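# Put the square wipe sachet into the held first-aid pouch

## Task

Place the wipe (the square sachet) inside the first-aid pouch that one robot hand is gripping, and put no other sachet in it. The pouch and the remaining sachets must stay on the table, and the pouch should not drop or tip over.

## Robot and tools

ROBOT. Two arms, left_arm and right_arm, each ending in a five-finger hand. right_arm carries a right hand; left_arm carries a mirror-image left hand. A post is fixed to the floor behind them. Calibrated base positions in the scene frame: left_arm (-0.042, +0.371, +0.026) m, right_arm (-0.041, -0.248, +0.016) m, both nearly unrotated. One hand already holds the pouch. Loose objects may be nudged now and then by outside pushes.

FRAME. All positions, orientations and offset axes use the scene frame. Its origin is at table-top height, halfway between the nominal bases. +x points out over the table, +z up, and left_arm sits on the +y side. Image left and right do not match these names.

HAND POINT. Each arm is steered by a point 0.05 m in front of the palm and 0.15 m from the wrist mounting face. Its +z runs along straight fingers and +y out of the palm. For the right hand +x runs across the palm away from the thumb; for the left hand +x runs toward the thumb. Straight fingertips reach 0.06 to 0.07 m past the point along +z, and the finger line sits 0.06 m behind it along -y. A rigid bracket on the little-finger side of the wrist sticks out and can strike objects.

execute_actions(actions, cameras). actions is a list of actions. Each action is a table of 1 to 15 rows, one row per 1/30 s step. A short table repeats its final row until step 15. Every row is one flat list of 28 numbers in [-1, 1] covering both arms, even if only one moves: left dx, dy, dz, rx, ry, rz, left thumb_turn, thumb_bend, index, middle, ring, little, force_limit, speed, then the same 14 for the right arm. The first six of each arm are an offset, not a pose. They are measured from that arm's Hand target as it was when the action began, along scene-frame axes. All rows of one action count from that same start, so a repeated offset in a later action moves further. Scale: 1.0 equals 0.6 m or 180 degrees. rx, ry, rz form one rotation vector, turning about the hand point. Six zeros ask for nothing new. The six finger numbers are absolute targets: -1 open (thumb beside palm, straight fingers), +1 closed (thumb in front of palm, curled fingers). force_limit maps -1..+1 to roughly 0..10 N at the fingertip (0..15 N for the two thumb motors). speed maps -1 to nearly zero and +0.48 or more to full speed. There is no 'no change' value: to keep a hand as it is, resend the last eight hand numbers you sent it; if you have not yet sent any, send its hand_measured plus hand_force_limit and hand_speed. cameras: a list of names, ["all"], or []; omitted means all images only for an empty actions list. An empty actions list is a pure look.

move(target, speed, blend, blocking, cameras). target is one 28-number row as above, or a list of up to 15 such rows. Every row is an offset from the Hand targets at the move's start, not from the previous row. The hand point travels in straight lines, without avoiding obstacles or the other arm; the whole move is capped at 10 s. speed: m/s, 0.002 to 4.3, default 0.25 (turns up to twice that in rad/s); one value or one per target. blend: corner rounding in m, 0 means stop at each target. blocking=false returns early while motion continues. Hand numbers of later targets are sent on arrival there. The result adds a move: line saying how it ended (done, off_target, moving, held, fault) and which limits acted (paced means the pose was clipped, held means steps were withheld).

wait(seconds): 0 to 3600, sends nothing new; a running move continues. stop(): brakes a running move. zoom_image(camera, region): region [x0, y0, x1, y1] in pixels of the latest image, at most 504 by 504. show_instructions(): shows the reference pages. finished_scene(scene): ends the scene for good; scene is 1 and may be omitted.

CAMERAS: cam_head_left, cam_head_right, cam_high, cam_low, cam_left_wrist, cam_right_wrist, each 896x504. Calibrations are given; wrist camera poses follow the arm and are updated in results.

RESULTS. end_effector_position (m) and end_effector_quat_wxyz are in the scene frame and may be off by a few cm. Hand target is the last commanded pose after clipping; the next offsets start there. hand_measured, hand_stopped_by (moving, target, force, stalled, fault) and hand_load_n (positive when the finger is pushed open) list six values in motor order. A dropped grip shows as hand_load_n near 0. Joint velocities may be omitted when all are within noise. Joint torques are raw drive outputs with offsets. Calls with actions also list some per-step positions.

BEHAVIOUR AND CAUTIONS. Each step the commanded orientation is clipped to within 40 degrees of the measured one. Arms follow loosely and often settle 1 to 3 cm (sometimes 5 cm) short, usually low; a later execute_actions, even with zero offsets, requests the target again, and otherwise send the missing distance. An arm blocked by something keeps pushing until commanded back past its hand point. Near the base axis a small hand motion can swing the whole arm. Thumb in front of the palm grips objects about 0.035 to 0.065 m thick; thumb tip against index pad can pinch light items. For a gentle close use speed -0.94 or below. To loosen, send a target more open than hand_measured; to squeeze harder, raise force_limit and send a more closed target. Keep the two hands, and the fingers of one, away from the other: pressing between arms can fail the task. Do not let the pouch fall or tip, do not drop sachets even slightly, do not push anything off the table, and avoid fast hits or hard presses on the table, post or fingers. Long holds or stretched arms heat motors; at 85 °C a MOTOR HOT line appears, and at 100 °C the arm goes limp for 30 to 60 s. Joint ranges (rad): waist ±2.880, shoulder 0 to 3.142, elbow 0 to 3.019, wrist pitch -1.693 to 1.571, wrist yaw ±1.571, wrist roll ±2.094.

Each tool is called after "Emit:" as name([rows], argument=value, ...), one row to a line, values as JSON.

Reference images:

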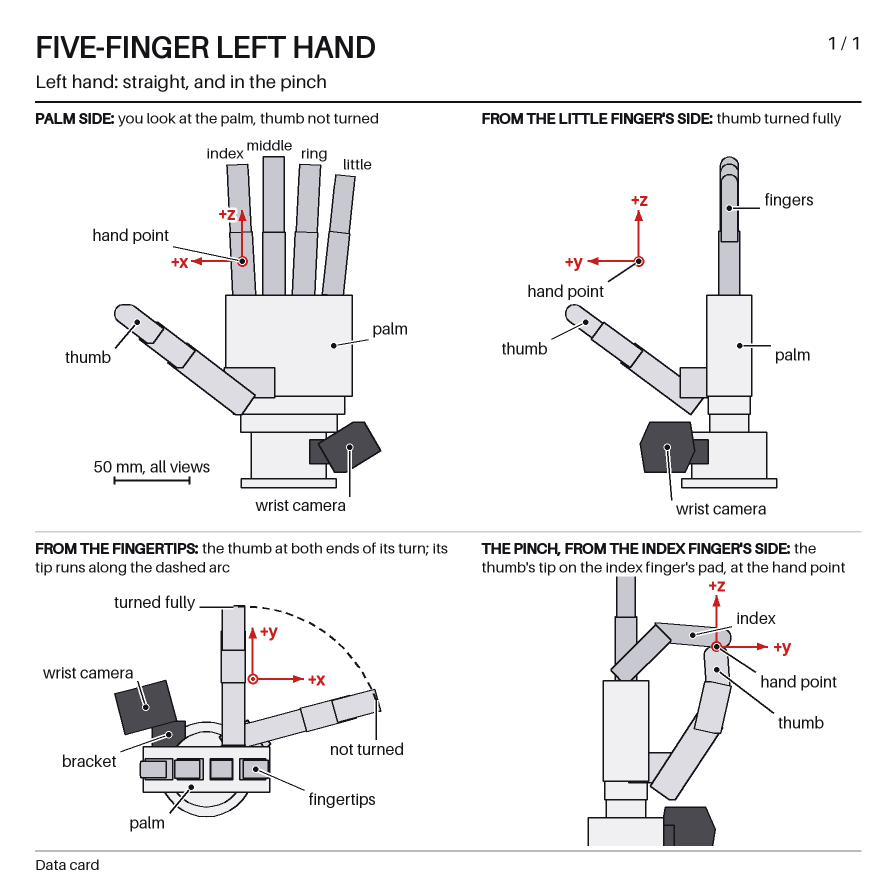

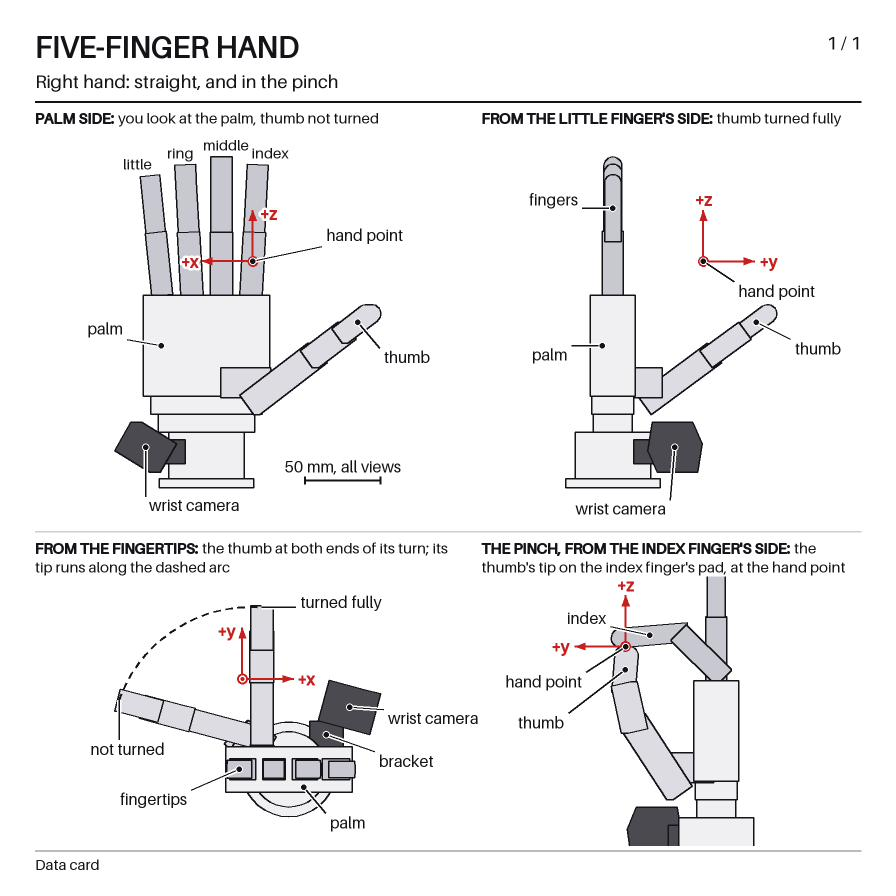

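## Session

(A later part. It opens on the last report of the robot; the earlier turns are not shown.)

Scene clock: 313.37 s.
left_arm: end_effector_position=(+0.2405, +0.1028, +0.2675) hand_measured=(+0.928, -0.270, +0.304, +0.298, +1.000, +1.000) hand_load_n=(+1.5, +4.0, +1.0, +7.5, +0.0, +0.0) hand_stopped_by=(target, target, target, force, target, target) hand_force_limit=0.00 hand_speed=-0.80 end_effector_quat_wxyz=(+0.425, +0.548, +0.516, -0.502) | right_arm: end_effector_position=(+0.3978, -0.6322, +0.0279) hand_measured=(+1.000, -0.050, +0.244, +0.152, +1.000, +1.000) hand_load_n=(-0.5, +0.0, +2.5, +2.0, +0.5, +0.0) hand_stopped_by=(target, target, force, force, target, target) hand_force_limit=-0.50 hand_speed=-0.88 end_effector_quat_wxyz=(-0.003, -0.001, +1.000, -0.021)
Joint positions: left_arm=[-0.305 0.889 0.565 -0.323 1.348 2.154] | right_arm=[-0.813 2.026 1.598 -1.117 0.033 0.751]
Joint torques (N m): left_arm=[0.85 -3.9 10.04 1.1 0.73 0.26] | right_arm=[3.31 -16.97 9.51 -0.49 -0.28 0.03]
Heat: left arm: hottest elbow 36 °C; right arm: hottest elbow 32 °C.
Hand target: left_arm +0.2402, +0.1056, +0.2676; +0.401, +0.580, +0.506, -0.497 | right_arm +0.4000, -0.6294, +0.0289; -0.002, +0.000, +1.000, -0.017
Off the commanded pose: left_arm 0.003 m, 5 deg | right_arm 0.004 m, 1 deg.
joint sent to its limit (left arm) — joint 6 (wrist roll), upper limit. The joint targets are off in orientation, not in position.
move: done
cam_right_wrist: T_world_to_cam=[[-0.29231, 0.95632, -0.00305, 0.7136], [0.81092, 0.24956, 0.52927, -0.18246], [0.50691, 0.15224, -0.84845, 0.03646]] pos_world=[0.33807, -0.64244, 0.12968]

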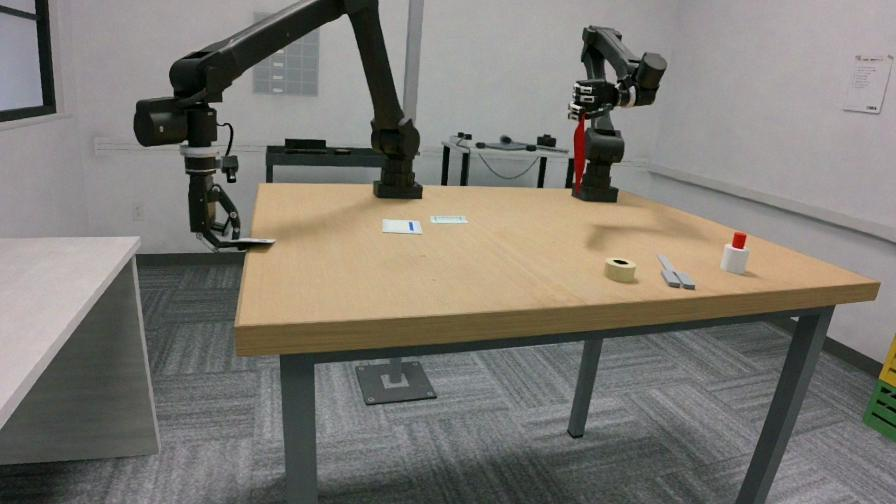

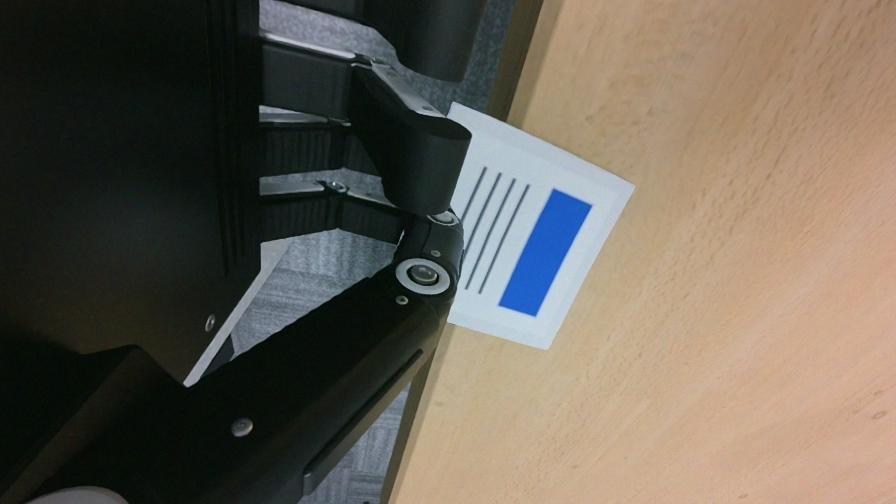

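Emit:
move([
  [0,0,0,0,0,0,0.928,-0.268,0.304,0.298,1,1,0,-0.8,0,0,0.0,0,0,0,1,0.15,0.4,0.4,1,1,-0.4,-0.9],
], speed=0.05, cameras=["cam_low","cam_right_wrist"])

Emit:
zoom_image(camera="cam_low", region=[180, 180, 300, 280])

Scene clock: 317.70 s.
left_arm: end_effector_position=(+0.2405, +0.1028, +0.2675) hand_measured=(+0.928, -0.270, +0.304, +0.298, +1.000, +1.000) hand_load_n=(+1.5, +4.0, +1.0, +7.5, +0.0, +0.0) hand_stopped_by=(target, target, target, force, target, target) hand_force_limit=0.00 hand_speed=-0.80 end_effector_quat_wxyz=(+0.425, +0.548, +0.516, -0.502) | right_arm: end_effector_position=(+0.3978, -0.6322, +0.0279) hand_measured=(+1.000, +0.148, +0.244, +0.152, +1.000, +1.000) hand_load_n=(-0.5, +3.0, +2.0, +2.0, +0.5, +0.0) hand_stopped_by=(target, target, force, force, target, target) hand_force_limit=-0.40 hand_speed=-0.90 end_effector_quat_wxyz=(-0.003, -0.001, +1.000, -0.021)
Joint positions: left_arm=[-0.305 0.889 0.565 -0.323 1.348 2.154] | right_arm=[-0.813 2.026 1.598 -1.117 0.033 0.751]
Joint torques (N m): left_arm=[0.91 -3.96 10.04 1.09 0.73 0.26] | right_arm=[3.49 -16.97 9.68 -0.47 -0.23 0]
Heat: left arm: hottest elbow 36 °C; right arm: hottest elbow 32 °C.
Hand target: left_arm +0.2402, +0.1056, +0.2676; +0.401, +0.580, +0.506, -0.497 | right_arm +0.4000, -0.6294, +0.0289; -0.002, +0.000, +1.000, -0.017
Off the commanded pose: left_arm 0.003 m, 5 deg | right_arm 0.004 m, 1 deg.
joint sent to its limit (left arm) — joint 6 (wrist roll), upper limit. The joint targets are off in orientation, not in position.
move: done
cam_right_wrist: T_world_to_cam=[[-0.29231, 0.95632, -0.00305, 0.7136], [0.81092, 0.24956, 0.52927, -0.18246], [0.50691, 0.15224, -0.84845, 0.03646]] pos_world=[0.33807, -0.64244, 0.12968]

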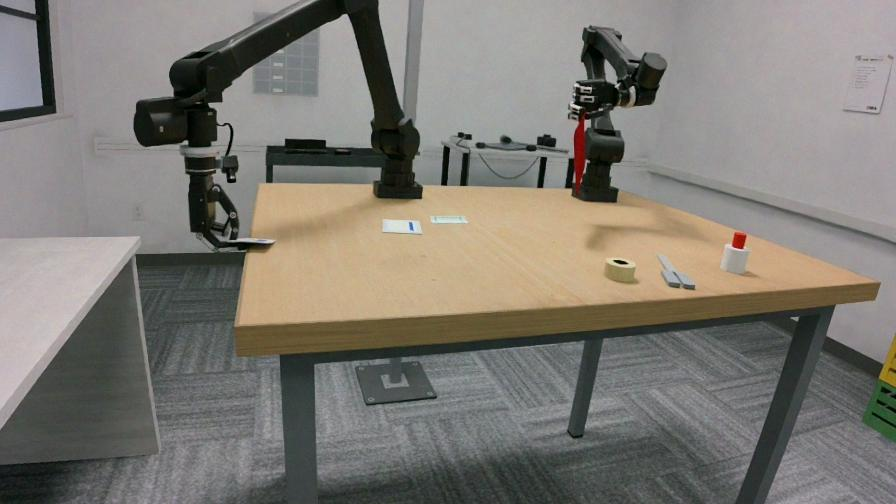

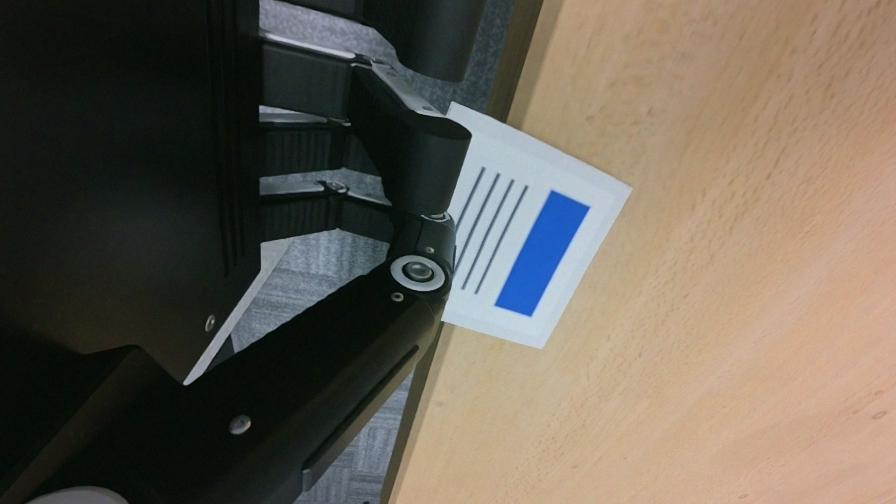

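Scaled by 4.200 from the camera's image (finer frame: 1280x720).

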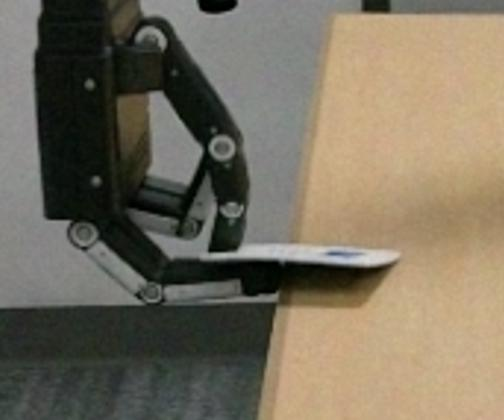

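Emit:
move([
  [0,0,0,0,0,0,0.928,-0.268,0.304,0.298,1,1,0,-0.8,0,0,0.1,0,0,0,1,0.15,0.4,0.4,1,1,-0.4,-0.9],
], speed=0.08, cameras=["cam_low","cam_high","cam_right_wrist"])

Emit:
zoom_image(camera="cam_low", region=[160, 140, 300, 260])

Scene clock: 321.57 s.
left_arm: end_effector_position=(+0.2405, +0.1028, +0.2675) hand_measured=(+0.928, -0.270, +0.304, +0.298, +1.000, +1.000) hand_load_n=(+1.0, +4.0, +1.5, +8.0, +0.0, +0.0) hand_stopped_by=(target, target, target, force, target, target) hand_force_limit=0.00 hand_speed=-0.80 end_effector_quat_wxyz=(+0.425, +0.548, +0.516, -0.502) | right_arm: end_effector_position=(+0.3851, -0.6197, +0.0659) hand_measured=(+1.000, +0.148, +0.244, +0.152, +1.000, +1.000) hand_load_n=(-0.5, +2.5, +1.5, +0.0, +0.0, +0.0) hand_stopped_by=(target, target, force, force, target, target) hand_force_limit=-0.40 hand_speed=-0.90 end_effector_quat_wxyz=(-0.020, +0.005, +1.000, +0.001)
Joint positions: left_arm=[-0.305 0.889 0.565 -0.323 1.348 2.154] | right_arm=[-0.817 1.98 1.627 -1.247 0.028 0.762]
Joint torques (N m): left_arm=[0.91 -3.96 10.04 1.09 0.73 0.26] | right_arm=[3.37 -17.67 13.9 -0.64 -0.08 -0.06]
Heat: left arm: hottest elbow 36 °C; right arm: hottest elbow 32 °C.
Hand target: left_arm +0.2402, +0.1056, +0.2676; +0.401, +0.580, +0.506, -0.497 | right_arm +0.4001, -0.6294, +0.0890; -0.001, +0.000, +1.000, -0.017
Off the commanded pose: left_arm 0.003 m, 5 deg | right_arm 0.029 m, 3 deg.
joint sent to its limit (left arm) — joint 6 (wrist roll), upper limit. The joint targets are off in orientation, not in position.
move: off_target (right_arm)
cam_right_wrist: T_world_to_cam=[[-0.27804, 0.95935, 0.04841, 0.69103], [0.83171, 0.21523, 0.51179, -0.22358], [0.48056, 0.18256, -0.85775, 0.10279]] pos_world=[0.3287, -0.63358, 0.16914]
Images, in order (width x height): cam_high 896x504, cam_low 896x504, cam_right_wrist 896x504.

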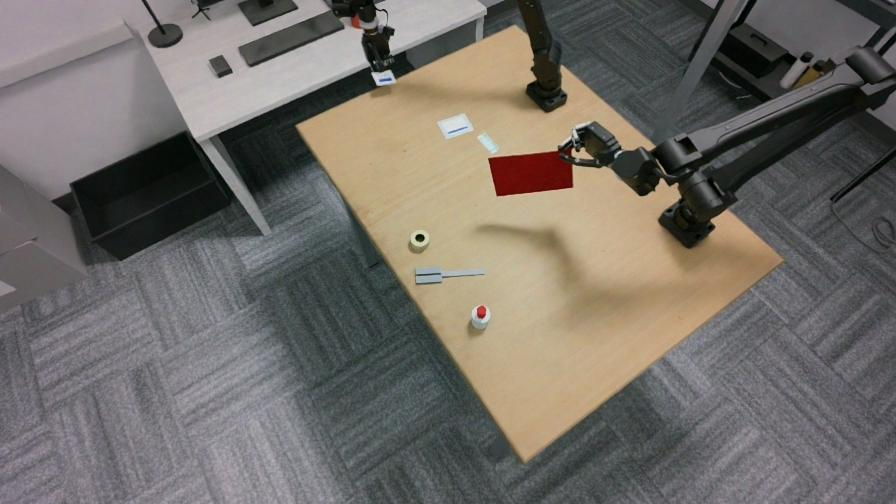

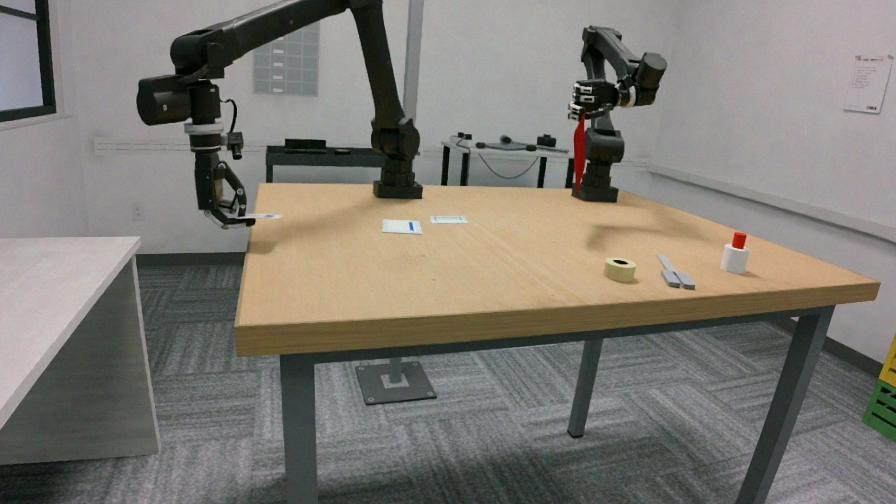

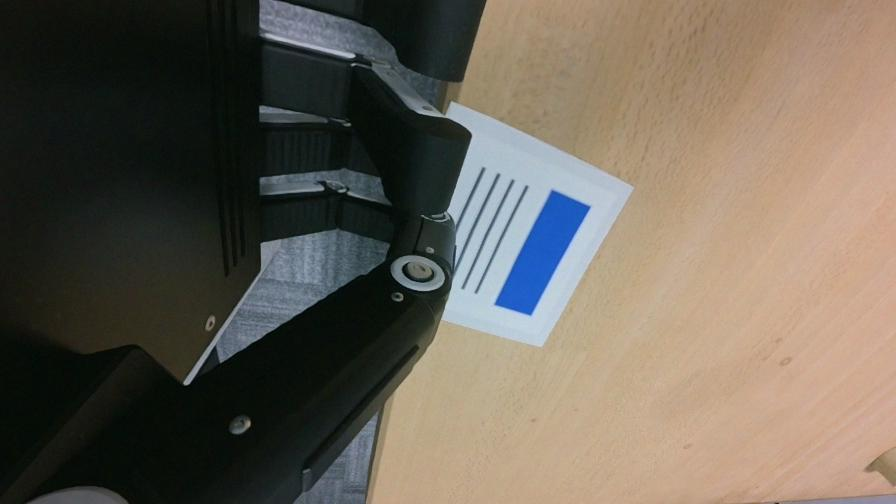

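Scaled by 3.600 from the camera's image (finer frame: 1280x720).

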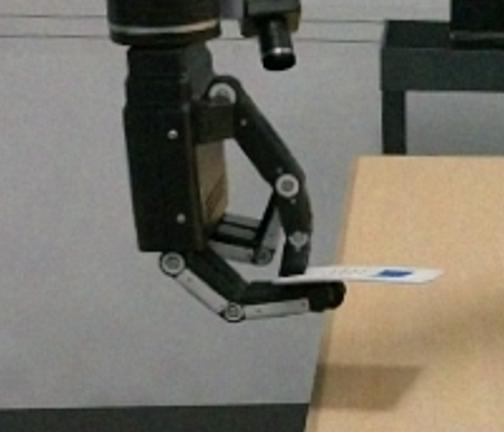

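Emit:
move([
  [0,0,0,0,0,0,0.928,-0.268,0.304,0.298,1,1,0,-0.8,0,0,0.0,0,0,0,1,0.15,0.45,0.45,1,1,-0.4,-0.94],
], speed=0.08, cameras=["cam_low"])

Emit:
zoom_image(camera="cam_low", region=[160, 140, 300, 260])

Scene clock: 324.57 s.
left_arm: end_effector_position=(+0.2405, +0.1028, +0.2675) hand_measured=(+0.928, -0.270, +0.304, +0.298, +1.000, +1.000) hand_load_n=(+1.5, +4.0, +1.5, +7.5, +0.0, +0.0) hand_stopped_by=(target, target, target, force, target, target) hand_force_limit=0.00 hand_speed=-0.80 end_effector_quat_wxyz=(+0.425, +0.548, +0.516, -0.502) | right_arm: end_effector_position=(+0.3851, -0.6197, +0.0659) hand_measured=(+1.000, +0.148, +0.264, +0.224, +1.000, +1.000) hand_load_n=(+0.0, +2.0, +3.0, +3.0, +0.0, +0.5) hand_stopped_by=(target, target, force, force, target, target) hand_force_limit=-0.40 hand_speed=-0.94 end_effector_quat_wxyz=(-0.020, +0.005, +1.000, +0.001)
Joint positions: left_arm=[-0.305 0.889 0.565 -0.323 1.348 2.154] | right_arm=[-0.817 1.98 1.627 -1.247 0.028 0.762]
Joint torques (N m): left_arm=[0.85 -3.9 10.04 1.09 0.73 0.26] | right_arm=[3.37 -17.73 13.9 -0.58 -0.09 -0.1]
Heat: left arm: hottest elbow 36 °C; right arm: hottest elbow 32 °C.
Hand target: left_arm +0.2402, +0.1056, +0.2676; +0.401, +0.580, +0.506, -0.497 | right_arm +0.4001, -0.6294, +0.0890; -0.001, +0.000, +1.000, -0.017
Off the commanded pose: left_arm 0.003 m, 5 deg | right_arm 0.029 m, 3 deg.
joint sent to its limit (left arm) — joint 6 (wrist roll), upper limit. The joint targets are off in orientation, not in position.
move: done

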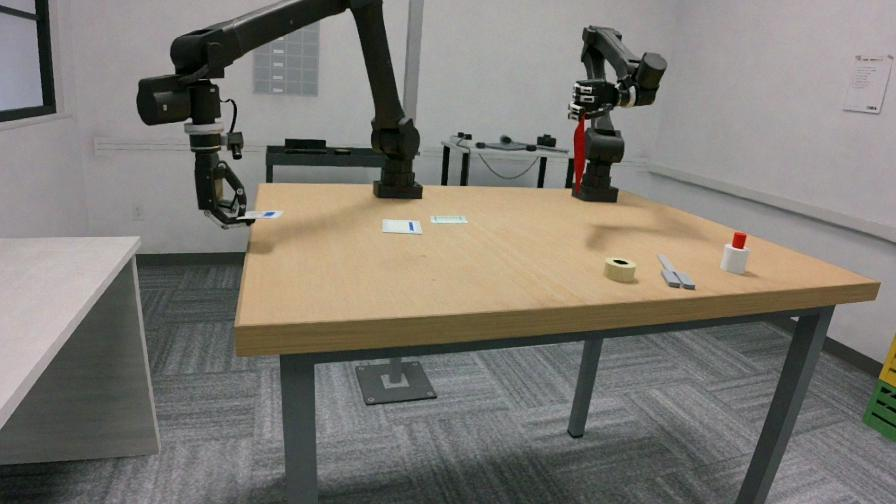

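Scaled by 3.600 from the camera's image (finer frame: 1280x720).

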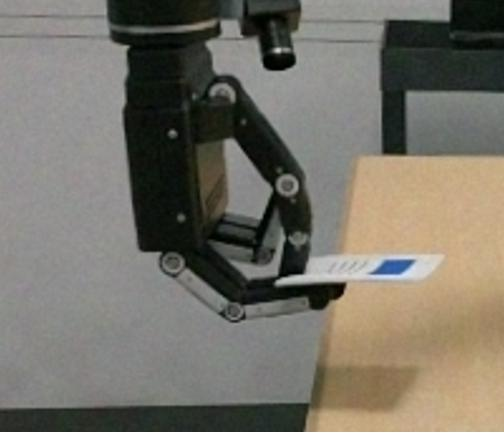

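Emit:
move([
  [0,0,0,0,0,0,0.928,-0.268,0.304,0.298,1,1,0,-0.8,-0.02,0.08,0.35,0,0,0,1,0.15,0.45,0.45,1,1,-0.4,-0.94],
  [0,0,0,0,0,0,0.928,-0.268,0.304,0.298,1,1,0,-0.8,-0.085,0.465,0.4,0,0,0.5,1,0.15,0.45,0.45,1,1,-0.4,-0.94],
], speed=[0.15,0.25], blend=[0.03,0], cameras=["all"])

Scene clock: 372.50 s.
left_arm: end_effector_position=(+0.2405, +0.1028, +0.2675) hand_measured=(+0.928, -0.270, +0.304, +0.298, +1.000, +1.000) hand_load_n=(+1.5, +4.0, +1.0, +7.5, +0.0, +0.0) hand_stopped_by=(target, target, target, force, target, target) hand_force_limit=0.00 hand_speed=-0.80 end_effector_quat_wxyz=(+0.425, +0.548, +0.516, -0.502) | right_arm: end_effector_position=(+0.3552, -0.3526, +0.3252) hand_measured=(+1.000, +0.148, +0.264, +0.224, +1.000, +1.000) hand_load_n=(+0.0, +2.0, +3.0, +3.0, +0.0, +0.0) hand_stopped_by=(target, target, force, force, target, target) hand_force_limit=-0.40 hand_speed=-0.94 end_effector_quat_wxyz=(-0.020, +0.703, -0.711, +0.029)
Joint positions: left_arm=[-0.305 0.889 0.565 -0.323 1.348 2.154] | right_arm=[-0.289 1.55 1.736 -1.686 -0.007 -0.281]
Joint torques (N m): left_arm=[0.85 -3.96 10.04 1.1 0.73 0.26] | right_arm=[3.08 -12.57 9.51 -0.32 -0.01 -0.09]
Motor temperatures (°C): left_arm=[28 29 36 24 28 26] | right_arm=[26 33 35 27 27 25]
Heat: left arm: hottest elbow 36 °C; right arm: hottest elbow 35 °C.
Hand target: left_arm +0.2402, +0.1056, +0.2676; +0.401, +0.580, +0.506, -0.497 | right_arm +0.3491, -0.3504, +0.3289; -0.011, +0.707, -0.707, +0.013
Off the commanded pose: left_arm 0.003 m, 5 deg | right_arm 0.008 m, 2 deg.
joint sent to its limit (left arm) — joint 6 (wrist roll), upper limit. The joint targets are off in orientation, not in position.
joint sent to its limit (right arm) — joint 4 (wrist pitch), lower limit. The joint targets still meet the commanded pose.
move: done
cam_left_wrist: T_world_to_cam=[[-0.96699, 0.10068, -0.23408, 0.28507], [0.24949, 0.56093, -0.78937, 0.09749], [0.05183, -0.82172, -0.56754, 0.34179]] pos_world=[0.23363, 0.19747, 0.33766]
cam_right_wrist: T_world_to_cam=[[-0.95978, -0.27928, -0.02871, 0.24445], [-0.25343, 0.81783, 0.51665, 0.20746], [-0.12081, 0.50314, -0.85572, 0.61674]] pos_world=[0.3617, -0.4117, 0.42759]

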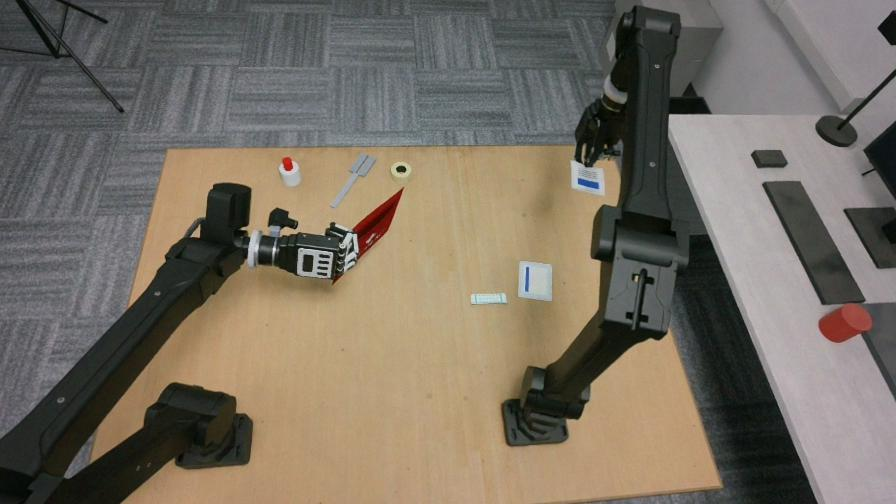

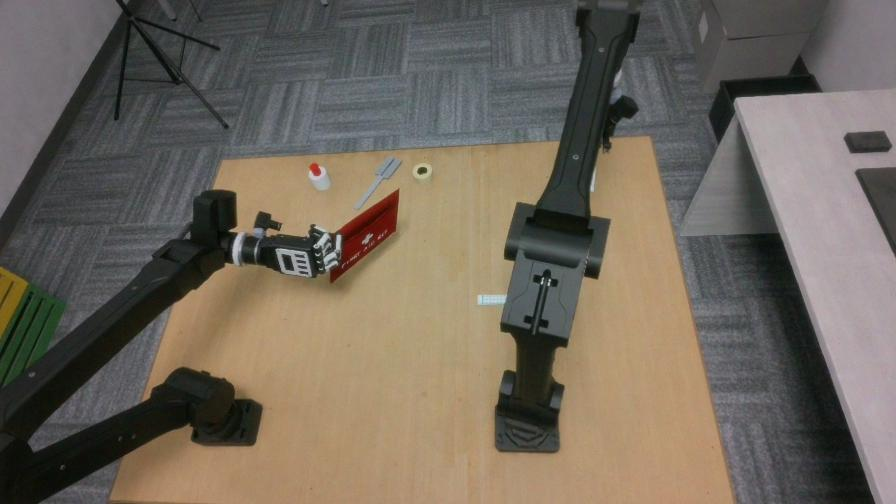

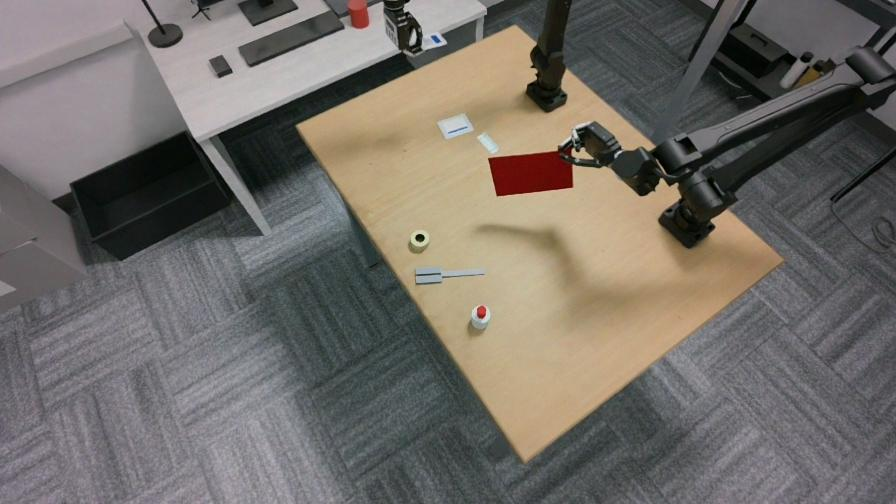

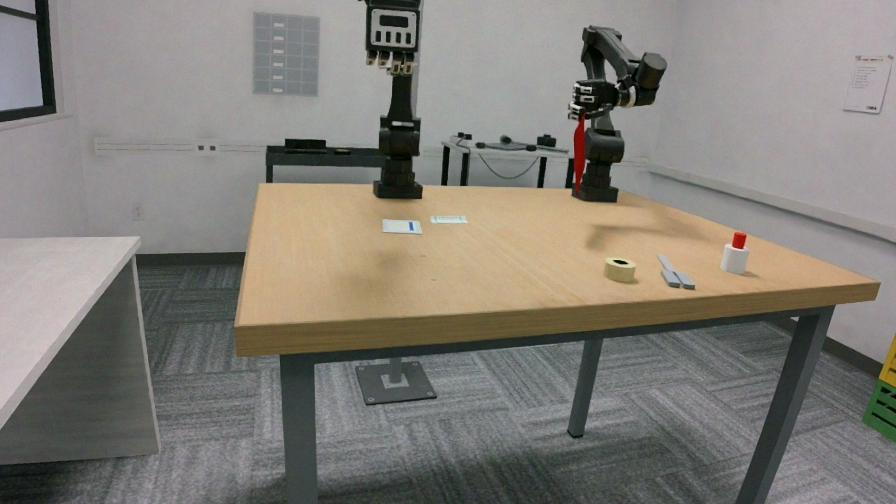

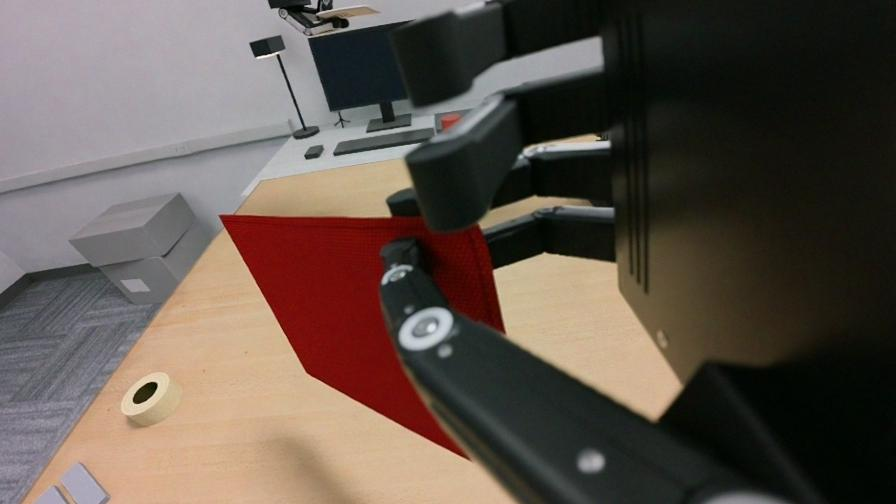

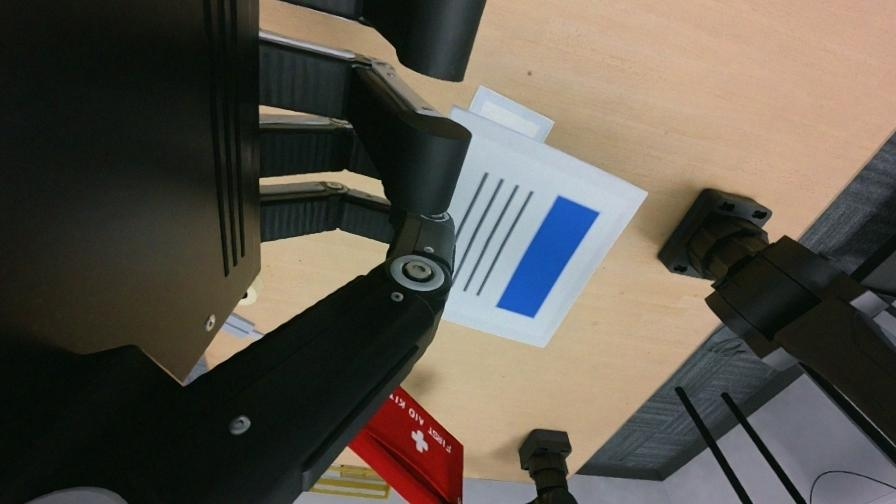

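Emit:
zoom_image(camera="cam_head_left", region=[310, 170, 430, 300])

Emit:
zoom_image(camera="cam_head_right", region=[310, 170, 430, 300])

Emit:
zoom_image(camera="cam_high", region=[470, 100, 620, 210])

Emit:
zoom_image(camera="cam_right_wrist", region=[330, 340, 530, 504])

Scaled by 3.877 from the camera's image (finer frame: 1280x720).

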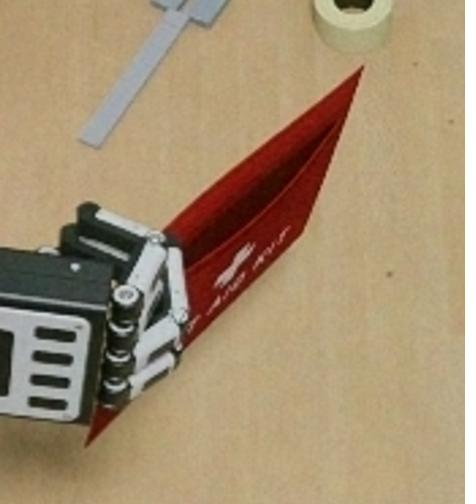

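Scaled by 3.877 from the camera's image (finer frame: 1280x720).

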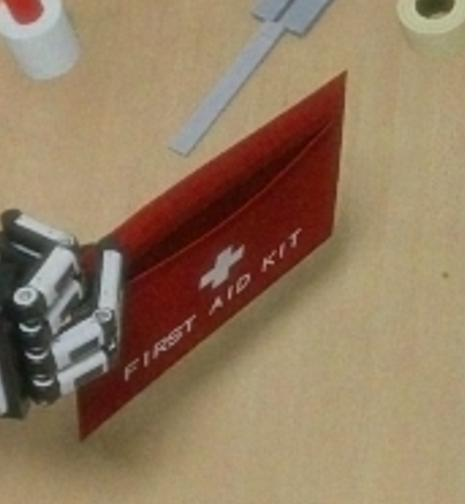

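Scaled by 3.360 from the camera's image (finer frame: 1280x720).

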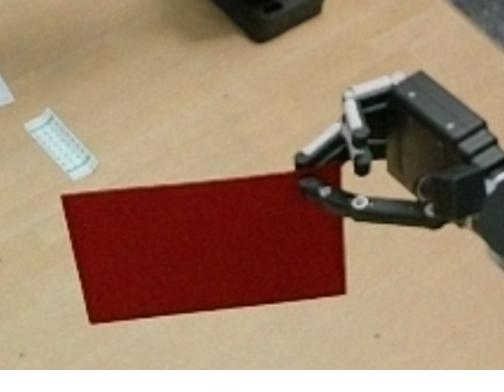

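Scaled by 2.520 from the camera's image (finer frame: 1280x720).

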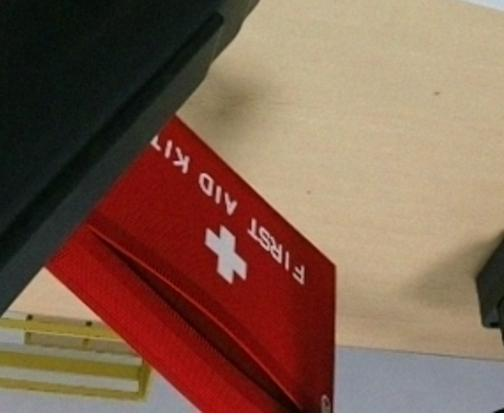

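Emit:
move([
  [0,0,0,0,0,0,0.928,-0.268,0.304,0.298,1,1,0,-0.8,-0.062,0.547,0.04,0.318,-0.501,0.132,1,0.15,0.45,0.45,1,1,-0.4,-0.94],
], speed=0.2, cameras=["all"])

Scene clock: 411.70 s.
left_arm: end_effector_position=(+0.2405, +0.1028, +0.2675) hand_measured=(+0.928, -0.270, +0.304, +0.298, +1.000, +1.000) hand_load_n=(+1.0, +4.0, +1.5, +7.5, +0.0, +0.0) hand_stopped_by=(target, target, target, force, target, target) hand_force_limit=0.00 hand_speed=-0.80 end_effector_quat_wxyz=(+0.425, +0.548, +0.516, -0.502) | right_arm: end_effector_position=(+0.3130, -0.0242, +0.3567) hand_measured=(+1.000, +0.148, +0.264, +0.224, +1.000, +1.000) hand_load_n=(-0.5, +2.0, +3.0, +3.0, +0.0, +0.0) hand_stopped_by=(target, target, force, force, target, target) hand_force_limit=-0.40 hand_speed=-0.94 end_effector_quat_wxyz=(+0.785, -0.522, +0.279, -0.185)
Joint positions: left_arm=[-0.305 0.889 0.565 -0.323 1.348 2.154] | right_arm=[0.172 0.929 0.463 0.849 -0.644 0.497]
Joint torques (N m): left_arm=[0.85 -3.96 10.03 1.09 0.73 0.26] | right_arm=[3.66 -1.79 10.07 1.84 0.33 0.12]
Heat: left arm: hottest elbow 37 °C; right arm: hottest elbow 35 °C.
Hand target: left_arm +0.2402, +0.1056, +0.2676; +0.401, +0.580, +0.506, -0.497 | right_arm +0.3118, -0.0222, +0.3529; +0.786, -0.521, +0.281, -0.179
Off the commanded pose: left_arm 0.003 m, 5 deg | right_arm 0.004 m, 1 deg.
joint sent to its limit (left arm) — joint 6 (wrist roll), upper limit. The joint targets are off in orientation, not in position.
move: done
cam_left_wrist: T_world_to_cam=[[-0.96699, 0.10068, -0.23408, 0.28507], [0.24949, 0.56093, -0.78937, 0.09749], [0.05183, -0.82172, -0.56754, 0.34179]] pos_world=[0.23363, 0.19747, 0.33766]
cam_right_wrist: T_world_to_cam=[[0.20143, 0.1764, -0.96349, 0.27751], [-0.9708, 0.16679, -0.17242, 0.36656], [0.13028, 0.97009, 0.20484, 0.02777]] pos_world=[0.29634, -0.13703, 0.32489]

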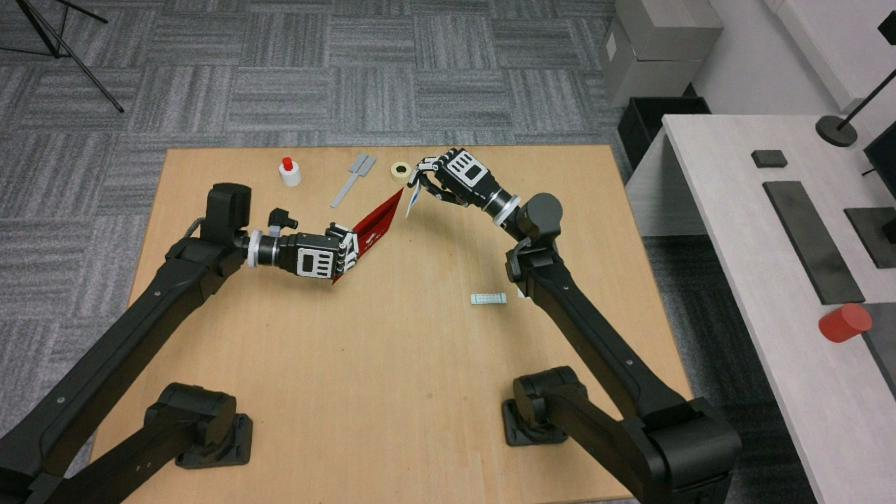

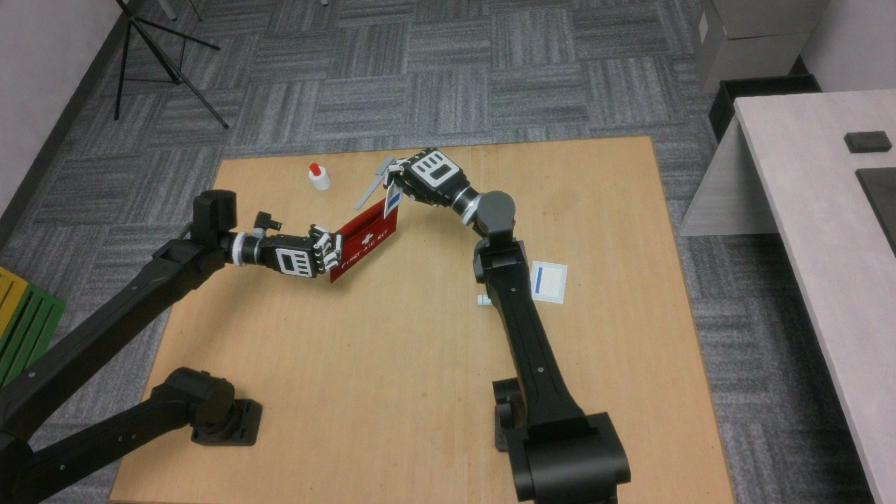

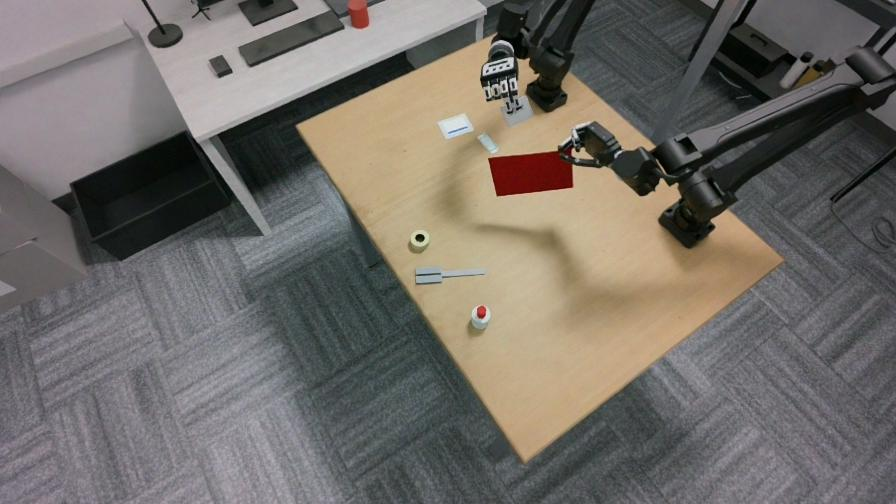

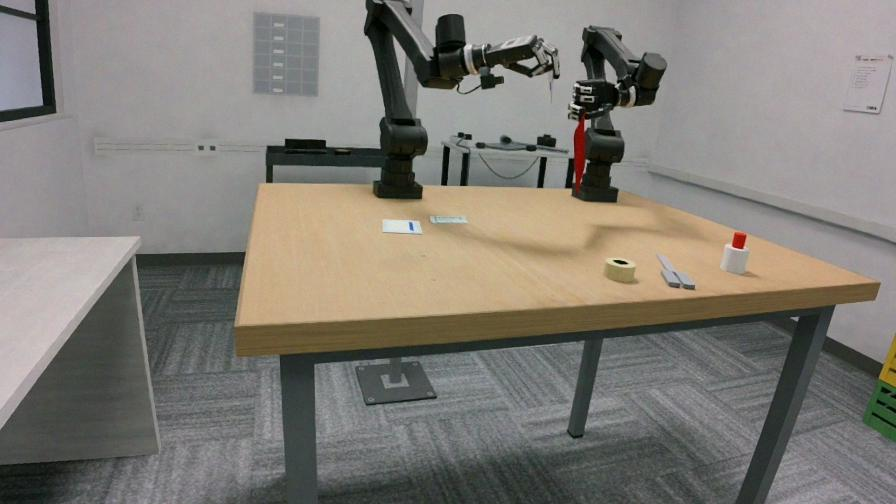

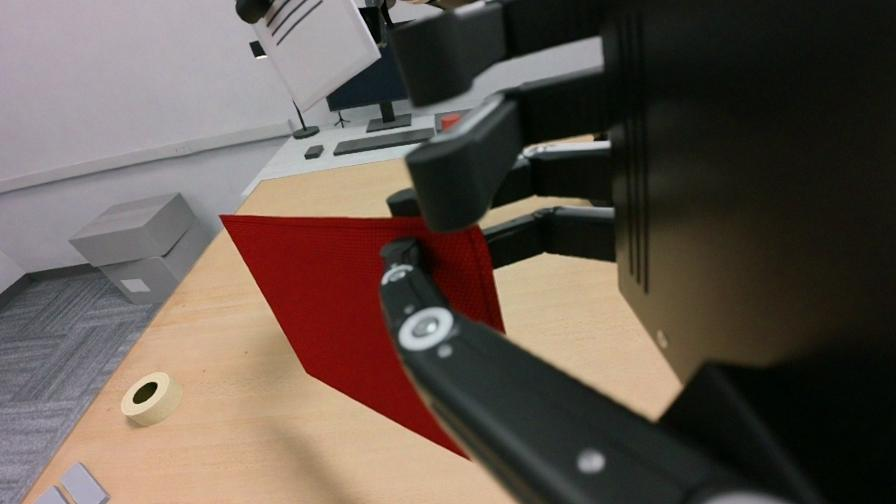

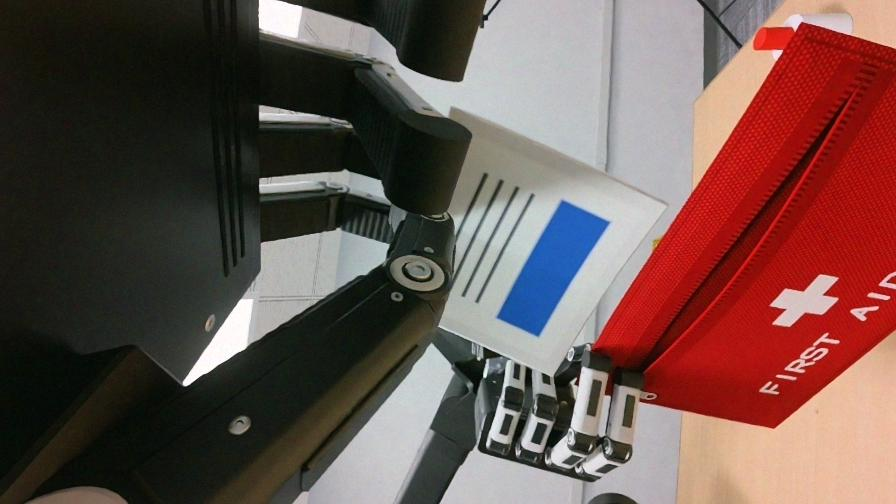

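Emit:
zoom_image(camera="cam_head_left", region=[330, 130, 490, 290])

Emit:
zoom_image(camera="cam_head_right", region=[310, 130, 470, 290])

Emit:
zoom_image(camera="cam_right_wrist", region=[420, 20, 896, 440])

Scaled by 3.150 from the camera's image (finer frame: 1280x720).

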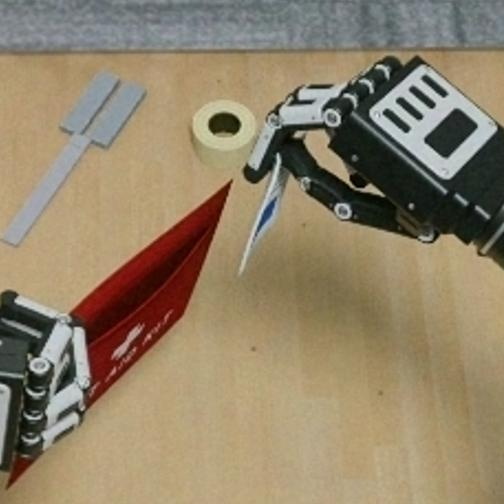

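Scaled by 3.150 from the camera's image (finer frame: 1280x720).

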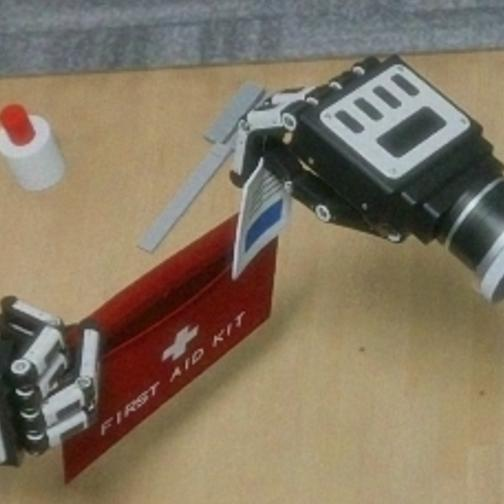

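Scaled by 1.059 from the camera's image (finer frame: 1280x720).

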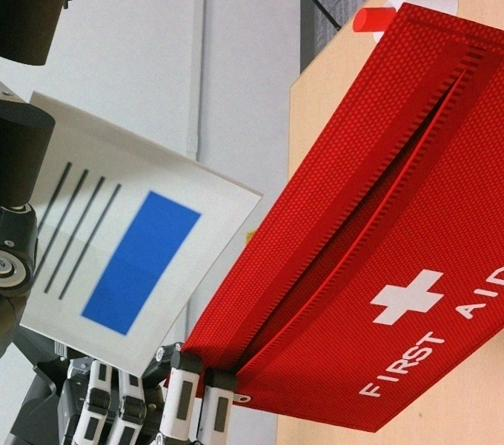

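Emit:
zoom_image(camera="cam_head_right", region=[370, 160, 430, 230])

Emit:
zoom_image(camera="cam_head_left", region=[390, 160, 450, 230])

Scaled by 7.200 from the camera's image (finer frame: 1280x720).

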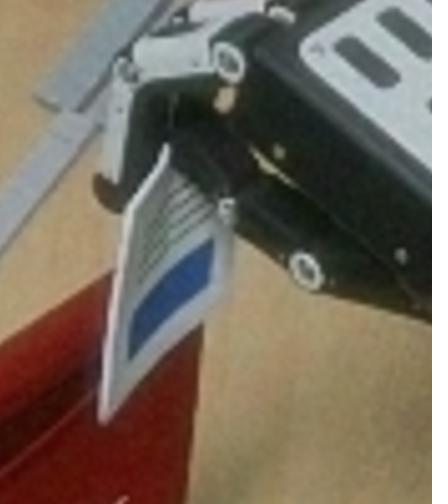

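Scaled by 7.200 from the camera's image (finer frame: 1280x720).

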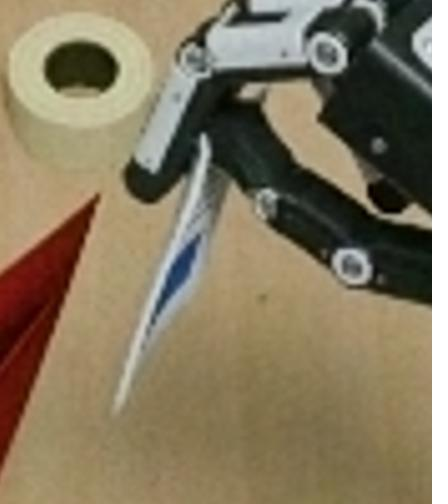

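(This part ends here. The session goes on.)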